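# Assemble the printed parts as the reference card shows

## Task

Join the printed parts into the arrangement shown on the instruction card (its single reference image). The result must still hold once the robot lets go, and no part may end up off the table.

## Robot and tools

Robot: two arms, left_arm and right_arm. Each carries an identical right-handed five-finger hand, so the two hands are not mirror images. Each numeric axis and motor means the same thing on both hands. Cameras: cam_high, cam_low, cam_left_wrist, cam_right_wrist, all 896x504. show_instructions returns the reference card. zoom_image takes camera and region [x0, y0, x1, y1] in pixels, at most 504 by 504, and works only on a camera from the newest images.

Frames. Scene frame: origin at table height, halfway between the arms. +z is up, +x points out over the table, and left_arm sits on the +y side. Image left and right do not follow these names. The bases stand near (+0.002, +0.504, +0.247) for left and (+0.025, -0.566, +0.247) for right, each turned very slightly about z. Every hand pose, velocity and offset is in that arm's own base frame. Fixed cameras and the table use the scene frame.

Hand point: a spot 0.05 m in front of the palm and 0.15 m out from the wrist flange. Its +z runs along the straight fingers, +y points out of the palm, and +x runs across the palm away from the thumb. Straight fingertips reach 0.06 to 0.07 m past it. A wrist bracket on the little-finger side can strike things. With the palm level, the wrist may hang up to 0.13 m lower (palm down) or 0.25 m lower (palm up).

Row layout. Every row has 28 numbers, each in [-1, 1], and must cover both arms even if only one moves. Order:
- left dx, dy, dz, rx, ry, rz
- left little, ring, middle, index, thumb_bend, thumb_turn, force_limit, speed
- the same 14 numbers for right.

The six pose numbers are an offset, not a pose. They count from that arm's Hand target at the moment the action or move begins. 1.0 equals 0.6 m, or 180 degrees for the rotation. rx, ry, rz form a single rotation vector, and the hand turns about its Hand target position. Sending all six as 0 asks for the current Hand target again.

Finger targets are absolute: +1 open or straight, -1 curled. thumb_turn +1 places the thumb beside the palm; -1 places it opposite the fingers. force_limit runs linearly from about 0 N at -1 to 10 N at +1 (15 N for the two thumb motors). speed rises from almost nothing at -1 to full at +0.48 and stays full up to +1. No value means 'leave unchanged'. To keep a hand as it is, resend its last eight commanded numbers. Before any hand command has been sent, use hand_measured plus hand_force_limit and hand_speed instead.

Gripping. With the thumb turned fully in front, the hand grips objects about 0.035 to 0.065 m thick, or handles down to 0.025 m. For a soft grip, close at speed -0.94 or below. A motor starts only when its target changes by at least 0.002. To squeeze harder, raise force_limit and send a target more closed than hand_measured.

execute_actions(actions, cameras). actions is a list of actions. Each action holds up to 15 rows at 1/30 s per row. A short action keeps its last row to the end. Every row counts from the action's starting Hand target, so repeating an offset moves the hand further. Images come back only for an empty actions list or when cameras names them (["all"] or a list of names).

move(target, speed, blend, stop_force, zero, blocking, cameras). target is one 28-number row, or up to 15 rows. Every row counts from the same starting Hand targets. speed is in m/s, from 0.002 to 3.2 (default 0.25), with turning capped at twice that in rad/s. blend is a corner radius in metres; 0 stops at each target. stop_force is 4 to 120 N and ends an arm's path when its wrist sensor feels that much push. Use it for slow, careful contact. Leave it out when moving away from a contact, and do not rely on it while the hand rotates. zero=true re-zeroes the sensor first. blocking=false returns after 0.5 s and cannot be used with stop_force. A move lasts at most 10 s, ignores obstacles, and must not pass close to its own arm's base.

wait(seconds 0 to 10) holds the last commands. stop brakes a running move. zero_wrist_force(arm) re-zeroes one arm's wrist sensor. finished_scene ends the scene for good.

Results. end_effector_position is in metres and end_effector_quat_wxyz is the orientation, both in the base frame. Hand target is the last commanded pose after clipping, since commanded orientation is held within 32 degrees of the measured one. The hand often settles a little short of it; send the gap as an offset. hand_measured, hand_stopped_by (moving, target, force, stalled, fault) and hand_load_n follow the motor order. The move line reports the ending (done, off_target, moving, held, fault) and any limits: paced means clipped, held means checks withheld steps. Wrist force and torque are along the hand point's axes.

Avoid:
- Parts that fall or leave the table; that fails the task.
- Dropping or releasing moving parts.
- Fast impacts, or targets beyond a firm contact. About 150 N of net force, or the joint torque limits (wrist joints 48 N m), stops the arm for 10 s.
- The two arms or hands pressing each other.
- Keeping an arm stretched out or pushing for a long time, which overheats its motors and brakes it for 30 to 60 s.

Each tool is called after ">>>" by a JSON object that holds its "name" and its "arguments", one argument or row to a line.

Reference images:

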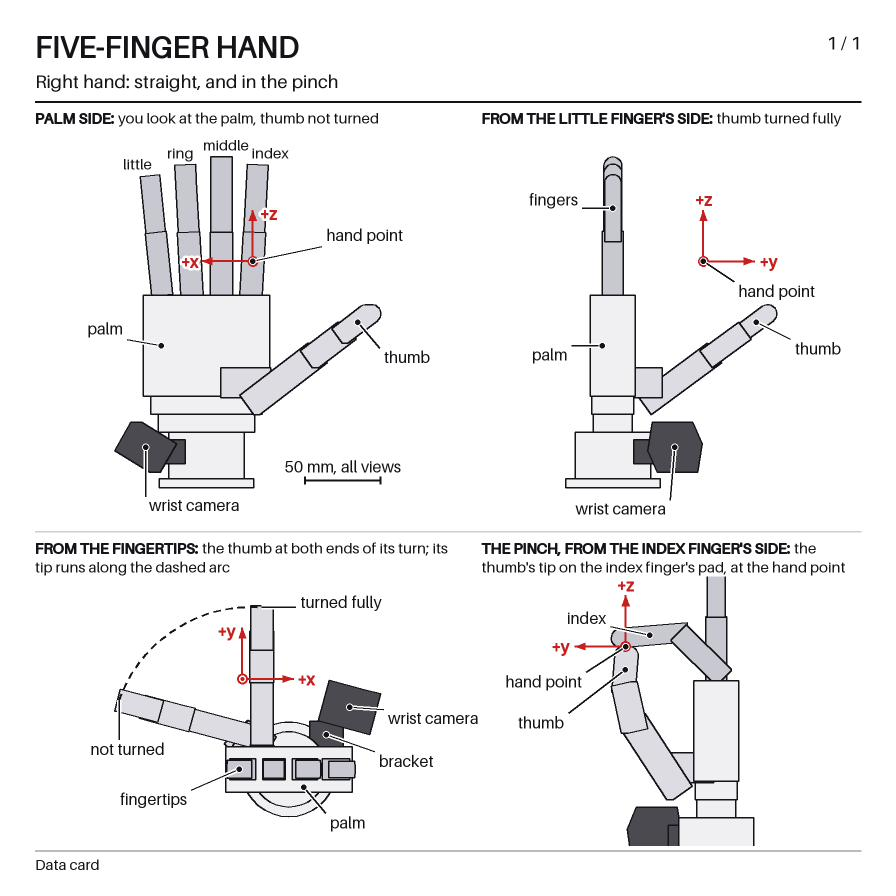

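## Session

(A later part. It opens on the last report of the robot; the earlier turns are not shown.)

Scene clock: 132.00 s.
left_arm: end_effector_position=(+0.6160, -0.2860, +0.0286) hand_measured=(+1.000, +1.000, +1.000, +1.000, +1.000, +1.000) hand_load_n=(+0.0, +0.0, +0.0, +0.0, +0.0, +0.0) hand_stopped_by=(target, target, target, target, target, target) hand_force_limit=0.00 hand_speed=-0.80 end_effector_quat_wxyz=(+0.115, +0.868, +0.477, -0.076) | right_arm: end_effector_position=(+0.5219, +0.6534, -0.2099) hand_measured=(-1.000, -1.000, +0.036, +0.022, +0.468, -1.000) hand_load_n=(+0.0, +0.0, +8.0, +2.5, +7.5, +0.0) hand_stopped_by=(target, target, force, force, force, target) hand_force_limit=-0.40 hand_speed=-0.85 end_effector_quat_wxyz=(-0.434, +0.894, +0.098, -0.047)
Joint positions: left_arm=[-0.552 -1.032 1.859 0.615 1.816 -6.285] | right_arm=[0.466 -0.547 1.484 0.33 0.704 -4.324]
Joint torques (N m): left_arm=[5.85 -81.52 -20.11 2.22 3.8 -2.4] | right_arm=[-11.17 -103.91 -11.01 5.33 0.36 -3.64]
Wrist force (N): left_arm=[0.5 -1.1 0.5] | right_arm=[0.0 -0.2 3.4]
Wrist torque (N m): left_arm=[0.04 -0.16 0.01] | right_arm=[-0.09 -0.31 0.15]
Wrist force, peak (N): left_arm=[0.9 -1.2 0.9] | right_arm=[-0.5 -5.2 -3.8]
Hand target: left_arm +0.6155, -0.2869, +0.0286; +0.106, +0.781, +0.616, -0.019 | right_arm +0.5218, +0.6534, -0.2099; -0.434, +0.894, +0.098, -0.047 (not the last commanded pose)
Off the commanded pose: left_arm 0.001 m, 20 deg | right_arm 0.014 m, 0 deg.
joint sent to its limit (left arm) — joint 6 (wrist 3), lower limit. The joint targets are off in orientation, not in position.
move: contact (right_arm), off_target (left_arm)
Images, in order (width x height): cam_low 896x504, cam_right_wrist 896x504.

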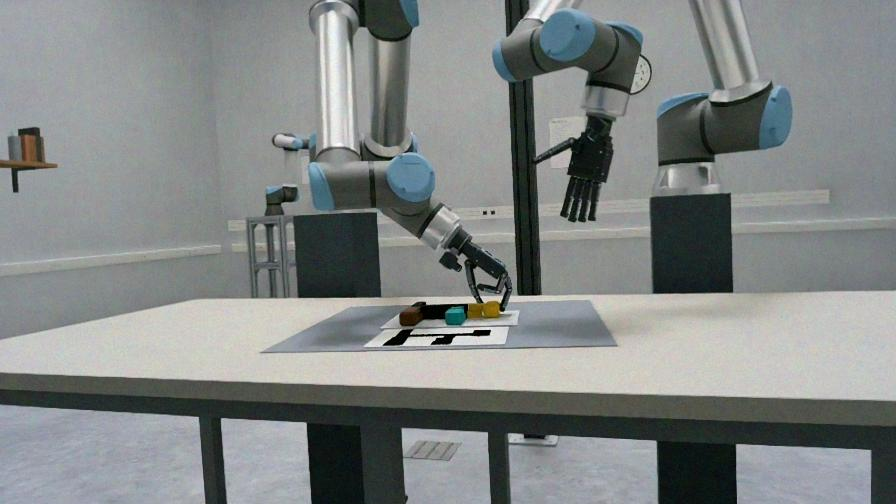

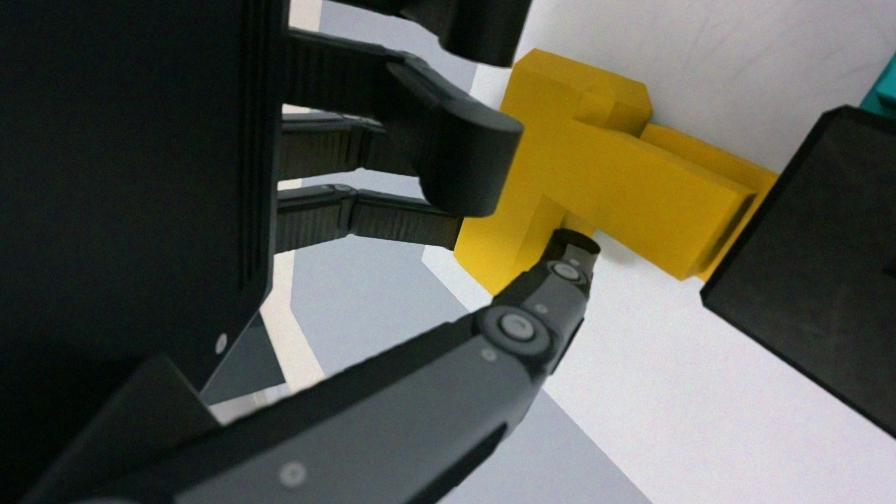

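>>> {"name": "move", "arguments": {
  "target": [
    [0,0,0,0,0,0,1,1,1,1,1,1,0,-0.8,0,0,0,0,0,0,-1,-1,0.25,0.25,0.65,-1,-0.4,-0.75],
    [0,0,0,0,0,0,1,1,1,1,1,1,0,-0.8,0,0,0.17,0,0,0,-1,-1,0.25,0.25,0.65,-1,-0.4,-0.75]
  ],
  "speed": 0.1,
  "cameras": ["cam_low","cam_right_wrist","cam_left_wrist","cam_high"]
}}

>>> {"name": "zoom_image", "arguments": {
  "camera": "cam_low",
  "region": [380, 280, 530, 340]
}}

>>> {"name": "zoom_image", "arguments": {
  "camera": "cam_right_wrist",
  "region": [440, 20, 896, 400]
}}

>>> {"name": "zoom_image", "arguments": {
  "camera": "cam_left_wrist",
  "region": [410, 130, 630, 320]
}}

Scene clock: 134.73 s.
left_arm: end_effector_position=(+0.6160, -0.2860, +0.0286) hand_measured=(+1.000, +1.000, +1.000, +1.000, +1.000, +1.000) hand_load_n=(+0.0, +0.0, +0.0, +0.0, +0.0, +0.0) hand_stopped_by=(target, target, target, target, target, target) hand_force_limit=0.00 hand_speed=-0.80 end_effector_quat_wxyz=(+0.115, +0.868, +0.477, -0.076) | right_arm: end_effector_position=(+0.5217, +0.6534, -0.1082) hand_measured=(-1.000, -1.000, +0.250, +0.250, +0.650, -1.000) hand_load_n=(+0.0, +0.0, +0.0, +0.0, +0.0, +0.0) hand_stopped_by=(target, target, target, target, target, target) hand_force_limit=-0.40 hand_speed=-0.75 end_effector_quat_wxyz=(-0.434, +0.894, +0.098, -0.047)
Joint positions: left_arm=[-0.552 -1.032 1.859 0.615 1.816 -6.285] | right_arm=[0.466 -0.676 1.511 0.433 0.704 -4.324]
Joint torques (N m): left_arm=[5.66 -81.87 -20.37 2.47 3.9 -2.64] | right_arm=[-12.65 -100.59 -14.04 5.22 -0.29 -4.08]
Wrist force (N): left_arm=[0.5 -0.9 1.1] | right_arm=[0.0 -0.1 3.2]
Wrist torque (N m): left_arm=[0.02 -0.18 0.02] | right_arm=[-0.03 -0.30 0.10]
Wrist force, peak (N): left_arm=[1.0 -0.9 1.0] | right_arm=[-0.2 0.6 4.0]
Hand target: left_arm +0.6155, -0.2869, +0.0286; +0.106, +0.781, +0.616, -0.019 | right_arm +0.5218, +0.6534, -0.1079; -0.434, +0.894, +0.098, -0.047
Off the commanded pose: left_arm 0.001 m, 20 deg | right_arm 0.000 m, 0 deg.
joint sent to its limit (left arm) — joint 6 (wrist 3), lower limit. The joint targets are off in orientation, not in position.
move: off_target (left_arm)

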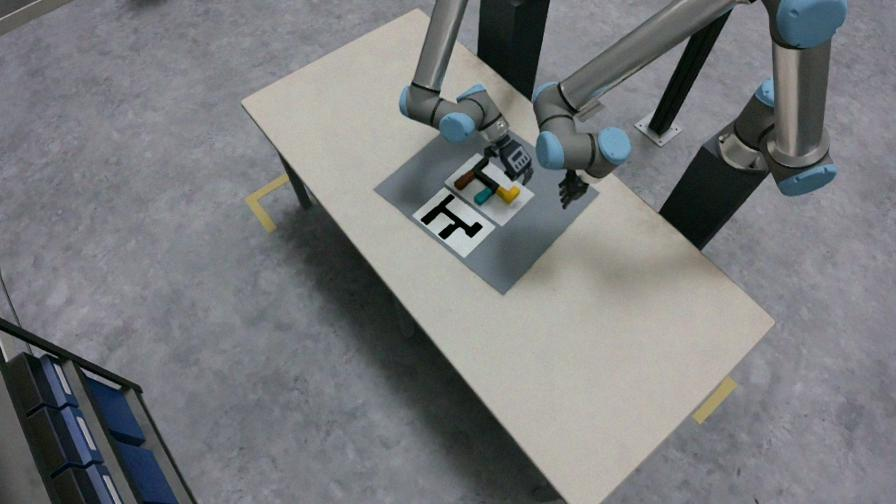

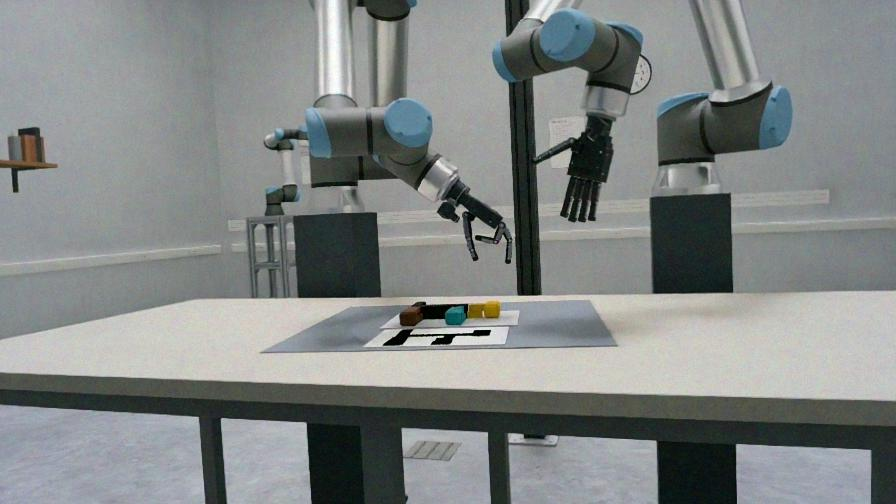

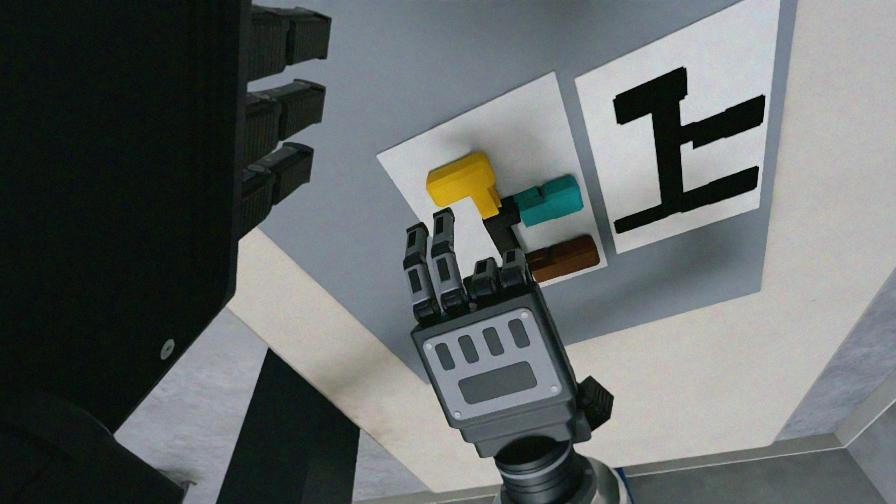

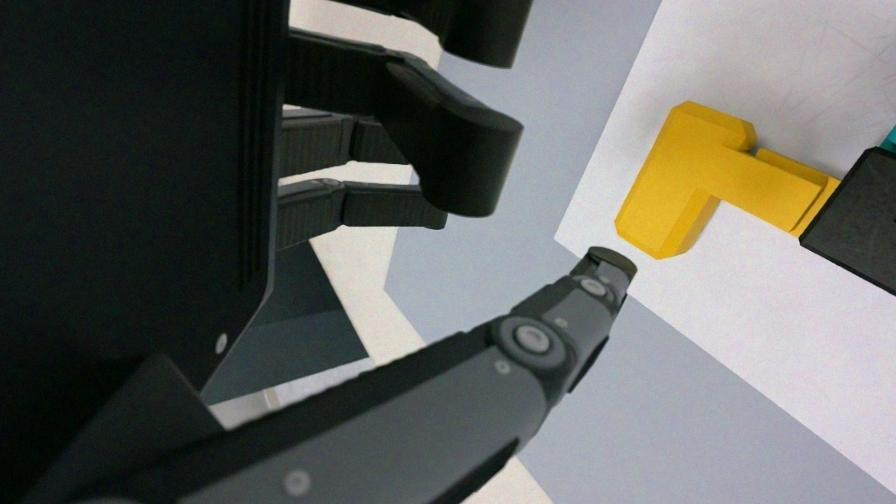

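Scaled by 3.360.

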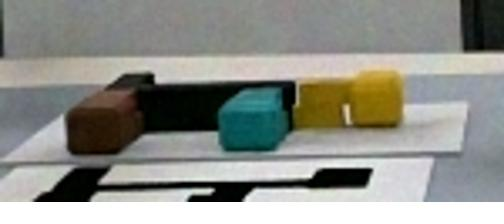

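Scaled by 1.105.

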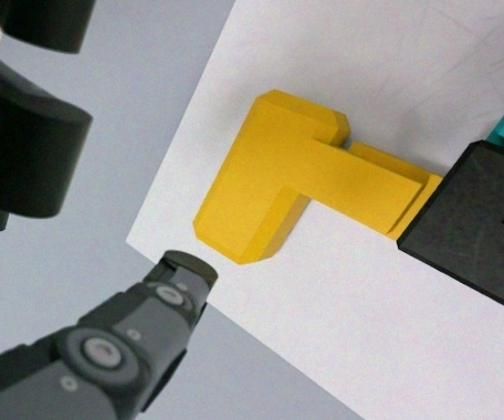

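Scaled by 2.291.

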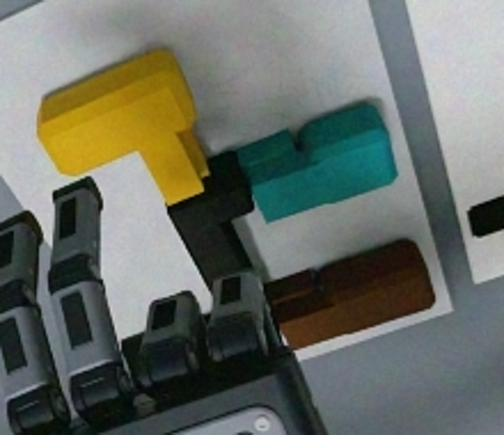

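>>> {"name": "move", "arguments": {
  "target": [0,0,0,0,0,0,1,1,1,1,1,1,0,-0.8,-0.05,-0.45,0.15,0,0,0,-1,-1,0.25,0.25,0.65,-1,-0.4,-0.75],
  "cameras": ["cam_low","cam_left_wrist"]
}}

>>> {"name": "zoom_image", "arguments": {
  "camera": "cam_left_wrist",
  "region": [410, 130, 630, 320]
}}

>>> {"name": "zoom_image", "arguments": {
  "camera": "cam_low",
  "region": [440, 285, 520, 335]
}}

Scene clock: 137.00 s.
left_arm: end_effector_position=(+0.6160, -0.2860, +0.0286) hand_measured=(+1.000, +1.000, +1.000, +1.000, +1.000, +1.000) hand_load_n=(+0.0, +0.0, +0.0, +0.0, +0.0, +0.0) hand_stopped_by=(target, target, target, target, target, target) hand_force_limit=0.00 hand_speed=-0.80 end_effector_quat_wxyz=(+0.115, +0.868, +0.477, -0.076) | right_arm: end_effector_position=(+0.4919, +0.3835, -0.0179) hand_measured=(-1.000, -1.000, +0.250, +0.250, +0.650, -1.000) hand_load_n=(+0.0, +0.0, -0.5, +0.0, +0.0, +0.0) hand_stopped_by=(target, target, target, target, target, target) hand_force_limit=-0.40 hand_speed=-0.75 end_effector_quat_wxyz=(-0.434, +0.894, +0.098, -0.047) end_effector_velocity=(+0.001, -0.001, +0.001) end_effector_angular_velocity=(+0.001, -0.001, +0.001)
Joint positions: left_arm=[-0.552 -1.032 1.859 0.615 1.816 -6.285] | right_arm=[0.083 -0.888 1.891 0.737 0.678 -4.929]
Joint velocities: left_arm=[within noise] | right_arm=[-0.002 -0.001 0 0.003 -0.001 -0.005]
Joint torques (N m): left_arm=[5.59 -82.55 -20.4 2.57 3.84 -2.71] | right_arm=[-22.99 -83.69 -7.55 6 1.33 -3.85]
Wrist force (N): left_arm=[0.5 -0.8 0.5] | right_arm=[-0.3 0.0 3.3]
Wrist torque (N m): left_arm=[0.08 -0.17 0.02] | right_arm=[-0.06 -0.26 0.15]
Wrist force, peak (N): left_arm=[0.8 -1.3 0.7] | right_arm=[0.5 0.0 4.5]
Hand target: left_arm +0.6155, -0.2869, +0.0286; +0.106, +0.781, +0.616, -0.019 | right_arm +0.4918, +0.3834, -0.0179; -0.434, +0.894, +0.098, -0.047
Off the commanded pose: left_arm 0.001 m, 20 deg | right_arm 0.000 m, 0 deg.
joint sent to its limit (left arm) — joint 6 (wrist 3), lower limit. The joint targets are off in orientation, not in position.
move: off_target (left_arm)
Images, in order (width x height): cam_low 896x504, cam_left_wrist 896x504.

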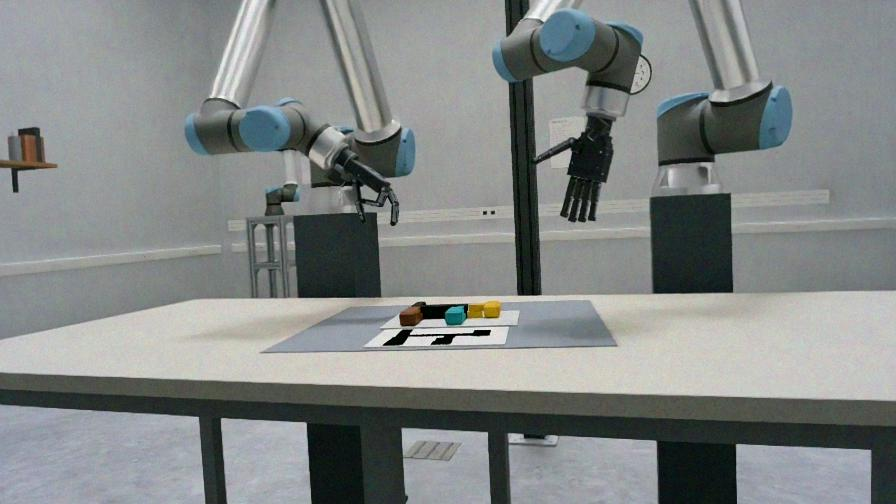

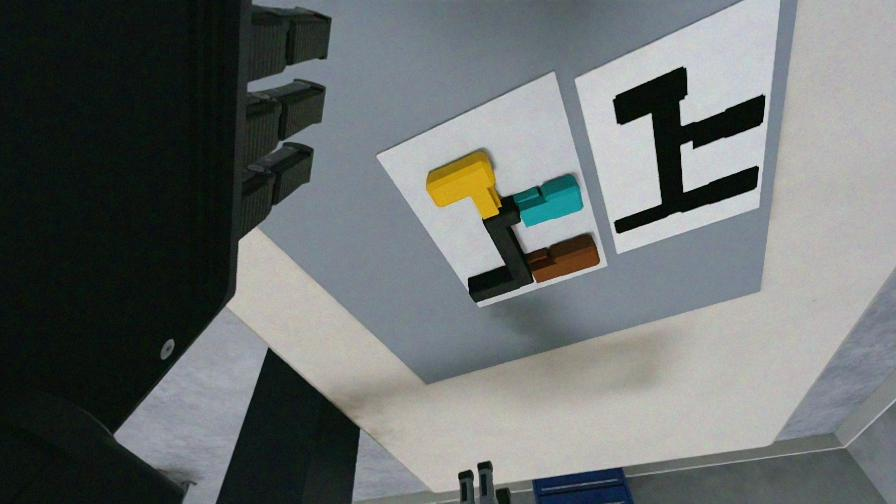

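Scaled by 2.291.

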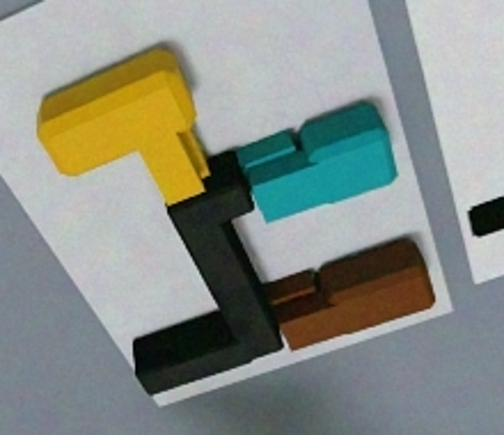

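Scaled by 6.300.

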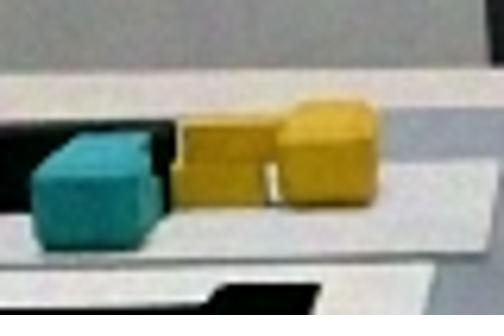

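>>> {"name": "move", "arguments": {
  "target": [0,0,0,0,0,0,1,1,1,1,1,1,0,-0.8,0.095,0.401,-0.19,0,0,0,-1,-1,0.15,0.15,1,1,-0.4,0.2],
  "speed": 0.3
}}

>>> {"name": "move", "arguments": {
  "target": [0,0,0,0,0,0,1,1,1,1,1,1,0,-0.8,0,0,-0.105,0,0,0,-1,-1,0.15,0.15,1,1,-0.4,0.2],
  "speed": 0.04,
  "stop_force": 5,
  "cameras": ["cam_low","cam_left_wrist"]
}}

>>> {"name": "zoom_image", "arguments": {
  "camera": "cam_left_wrist",
  "region": [410, 130, 630, 320]
}}

>>> {"name": "zoom_image", "arguments": {
  "camera": "cam_low",
  "region": [440, 265, 540, 335]
}}

Scene clock: 139.23 s.
left_arm: end_effector_position=(+0.6160, -0.2860, +0.0286) hand_measured=(+1.000, +1.000, +1.000, +1.000, +1.000, +1.000) hand_load_n=(+0.0, +0.0, +0.0, +0.0, +0.0, +0.0) hand_stopped_by=(target, target, target, target, target, target) hand_force_limit=0.00 hand_speed=-0.80 end_effector_quat_wxyz=(+0.115, +0.868, +0.477, -0.076) | right_arm: end_effector_position=(+0.5488, +0.6238, -0.1317) hand_measured=(-1.000, -1.000, +0.150, +0.150, +1.000, +1.000) hand_load_n=(+0.0, +0.0, +0.0, +0.0, -0.5, +0.0) hand_stopped_by=(target, target, target, target, target, target) hand_force_limit=-0.40 hand_speed=0.20 end_effector_quat_wxyz=(-0.434, +0.894, +0.098, -0.047)
Joint positions: left_arm=[-0.552 -1.032 1.859 0.615 1.816 -6.285] | right_arm=[0.415 -0.633 1.494 0.466 0.69 -4.401]
Joint torques (N m): left_arm=[6.47 -80.87 -20.76 2.95 3.93 -2.56] | right_arm=[19.72 -75.48 -28.71 1.06 1.23 3.59]
Wrist force (N): left_arm=[0.8 -0.5 0.6] | right_arm=[-0.3 0.0 3.3]
Wrist torque (N m): left_arm=[0.11 -0.22 0.04] | right_arm=[-0.03 -0.24 -0.07]
Wrist force, peak (N): left_arm=[0.7 -1.4 0.8] | right_arm=[0.3 -0.5 4.7]
Hand target: left_arm +0.6155, -0.2869, +0.0286; +0.106, +0.781, +0.616, -0.019 | right_arm +0.5488, +0.6240, -0.1319; -0.434, +0.894, +0.098, -0.047
Off the commanded pose: left_arm 0.001 m, 20 deg | right_arm 0.000 m, 0 deg.
joint sent to its limit (left arm) — joint 6 (wrist 3), lower limit. The joint targets are off in orientation, not in position.
move: off_target (left_arm)

Scene clock: 142.13 s.
left_arm: end_effector_position=(+0.6160, -0.2860, +0.0286) hand_measured=(+1.000, +1.000, +1.000, +1.000, +1.000, +1.000) hand_load_n=(+0.0, +0.0, +0.0, +0.0, +0.0, +0.0) hand_stopped_by=(target, target, target, target, target, target) hand_force_limit=0.00 hand_speed=-0.80 end_effector_quat_wxyz=(+0.115, +0.868, +0.477, -0.076) | right_arm: end_effector_position=(+0.5488, +0.6239, -0.1886) hand_measured=(-1.000, -1.000, +0.150, +0.150, +1.000, +1.000) hand_load_n=(+0.5, +0.0, -1.0, +0.0, +0.0, -0.5) hand_stopped_by=(target, target, target, target, target, target) hand_force_limit=-0.40 hand_speed=0.20 end_effector_quat_wxyz=(-0.434, +0.894, +0.098, -0.047)
Joint positions: left_arm=[-0.552 -1.032 1.859 0.615 1.816 -6.285] | right_arm=[0.415 -0.561 1.478 0.41 0.691 -4.401]
Joint torques (N m): left_arm=[5.85 -80.57 -20.77 2.69 3.88 -2.3] | right_arm=[-1.55 -101.51 -9.66 4.85 -0.86 -1.6]
Wrist force (N): left_arm=[0.5 -0.8 0.8] | right_arm=[2.3 -7.2 -2.1]
Wrist torque (N m): left_arm=[0.05 -0.17 0.02] | right_arm=[0.08 -0.53 -0.04]
Wrist force, peak (N): left_arm=[0.4 -1.2 1.2] | right_arm=[-3.3 -44.2 -29.6]
Hand target: left_arm +0.6155, -0.2869, +0.0286; +0.106, +0.781, +0.616, -0.019 | right_arm +0.5488, +0.6239, -0.1886; -0.434, +0.894, +0.098, -0.047 (not the last commanded pose)
Off the commanded pose: left_arm 0.001 m, 20 deg | right_arm 0.006 m, 0 deg.
joint sent to its limit (left arm) — joint 6 (wrist 3), lower limit. The joint targets are off in orientation, not in position.
move: contact (right_arm), off_target (left_arm)
Images, in order (width x height): cam_low 896x504, cam_left_wrist 896x504.

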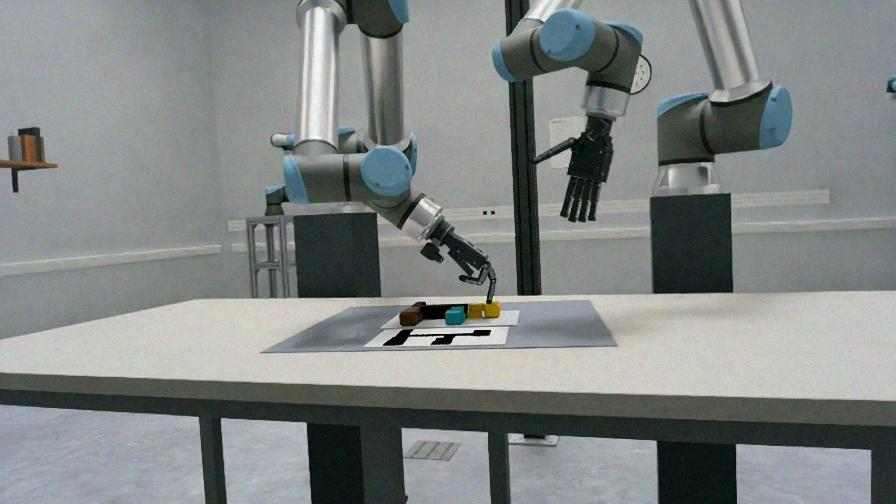

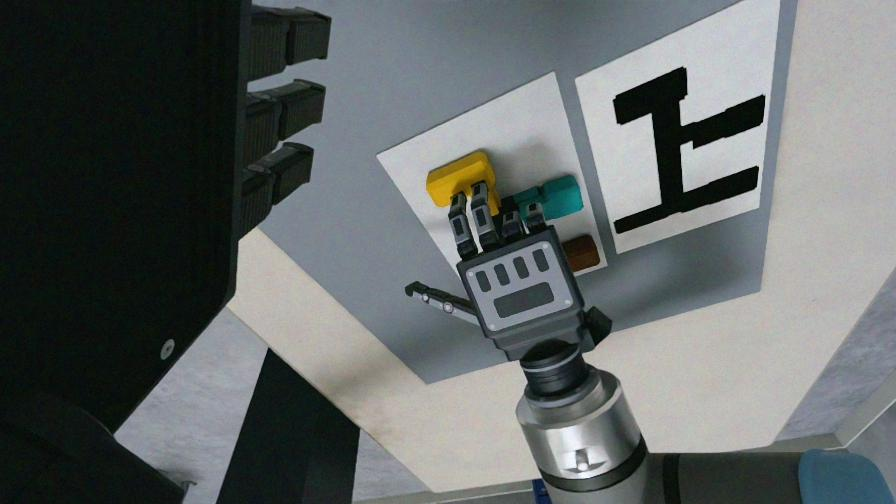

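Scaled by 2.291.

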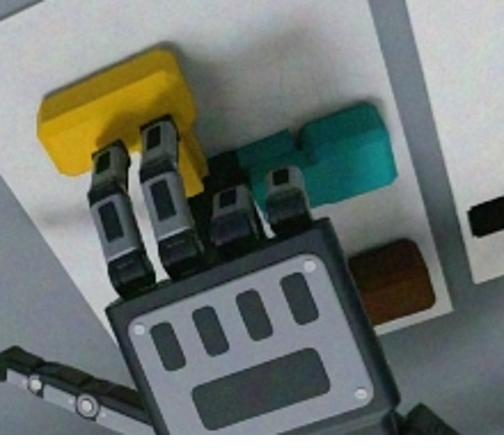

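Scaled by 5.040.

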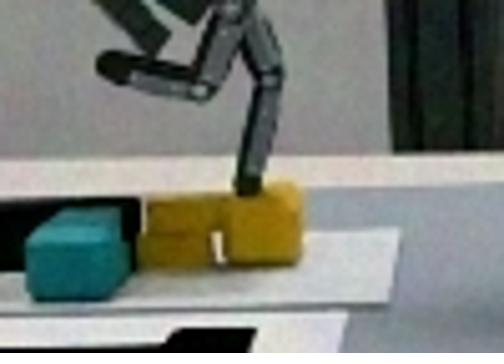

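>>> {"name": "move", "arguments": {
  "target": [0,0,0,0,0,0,1,1,1,1,1,1,0,-0.8,0,0,0.2,0,0,0,-1,-1,0.15,0.15,1,1,-0.4,0.2],
  "speed": 0.15,
  "cameras": ["cam_low","cam_left_wrist"]
}}

>>> {"name": "zoom_image", "arguments": {
  "camera": "cam_low",
  "region": [380, 275, 530, 335]
}}

>>> {"name": "zoom_image", "arguments": {
  "camera": "cam_left_wrist",
  "region": [410, 130, 630, 320]
}}

Scene clock: 143.63 s.
left_arm: end_effector_position=(+0.6160, -0.2860, +0.0286) hand_measured=(+1.000, +1.000, +1.000, +1.000, +1.000, +1.000) hand_load_n=(+0.0, +0.0, +0.0, +0.0, +0.0, +0.0) hand_stopped_by=(target, target, target, target, target, target) hand_force_limit=0.00 hand_speed=-0.80 end_effector_quat_wxyz=(+0.115, +0.868, +0.477, -0.076) | right_arm: end_effector_position=(+0.5487, +0.6240, -0.0689) hand_measured=(-1.000, -1.000, +0.150, +0.150, +1.000, +1.000) hand_load_n=(+0.0, +0.0, +0.0, +0.0, -0.5, +0.0) hand_stopped_by=(target, target, target, target, target, target) hand_force_limit=-0.40 hand_speed=0.20 end_effector_quat_wxyz=(-0.434, +0.894, +0.098, -0.047)
Joint positions: left_arm=[-0.552 -1.032 1.859 0.615 1.816 -6.285] | right_arm=[0.415 -0.709 1.501 0.534 0.691 -4.401]
Joint torques (N m): left_arm=[4.81 -80.51 -21.18 2.97 3.69 -2.3] | right_arm=[-23.58 -98.47 -15.3 5.58 0.59 -3.74]
Wrist force (N): left_arm=[0.9 -1.1 0.5] | right_arm=[2.8 -1.5 3.0]
Wrist torque (N m): left_arm=[0.04 -0.23 0.03] | right_arm=[-0.25 -0.70 0.25]
Wrist force, peak (N): left_arm=[0.6 -1.3 0.9] | right_arm=[2.6 -7.5 -1.4]
Hand target: left_arm +0.6155, -0.2869, +0.0286; +0.106, +0.781, +0.616, -0.019 | right_arm +0.5488, +0.6239, -0.0686; -0.434, +0.894, +0.098, -0.047
Off the commanded pose: left_arm 0.001 m, 20 deg | right_arm 0.000 m, 0 deg.
joint sent to its limit (left arm) — joint 6 (wrist 3), lower limit. The joint targets are off in orientation, not in position.
move: off_target (left_arm)
Images, in order (width x height): cam_low 896x504, cam_left_wrist 896x504.

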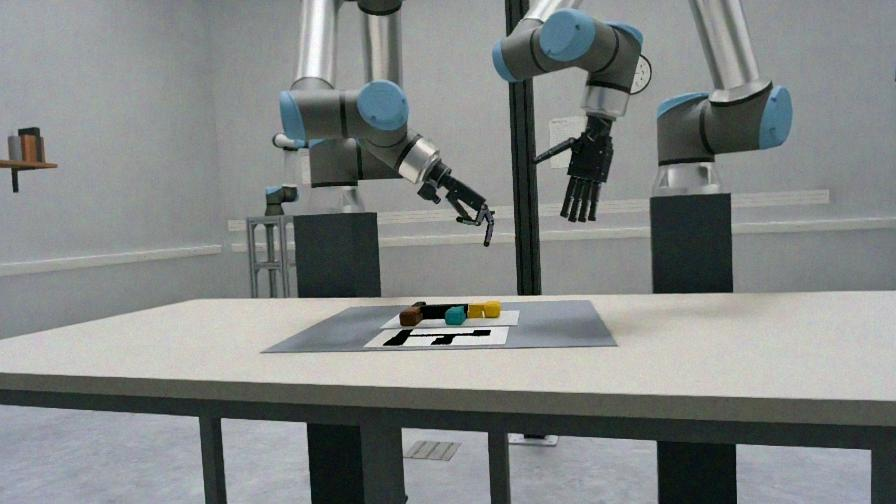

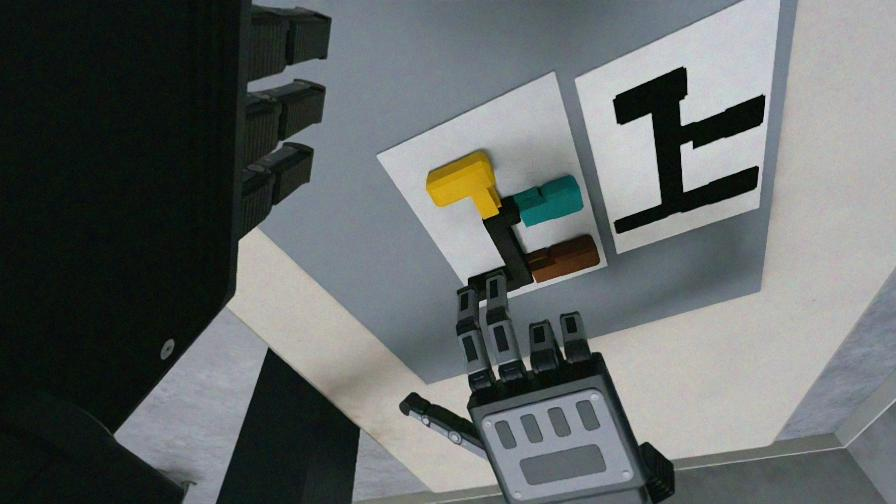

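Scaled by 3.360.

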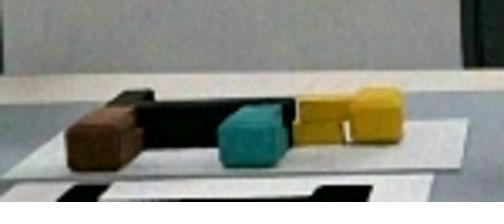

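Scaled by 2.291.

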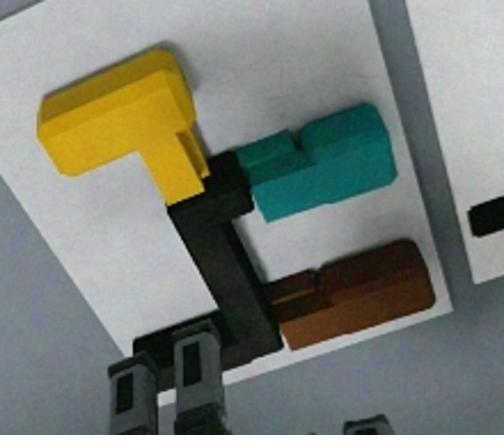

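>>> {"name": "finished_scene", "arguments": {

}}

The scene is finished: the task was done.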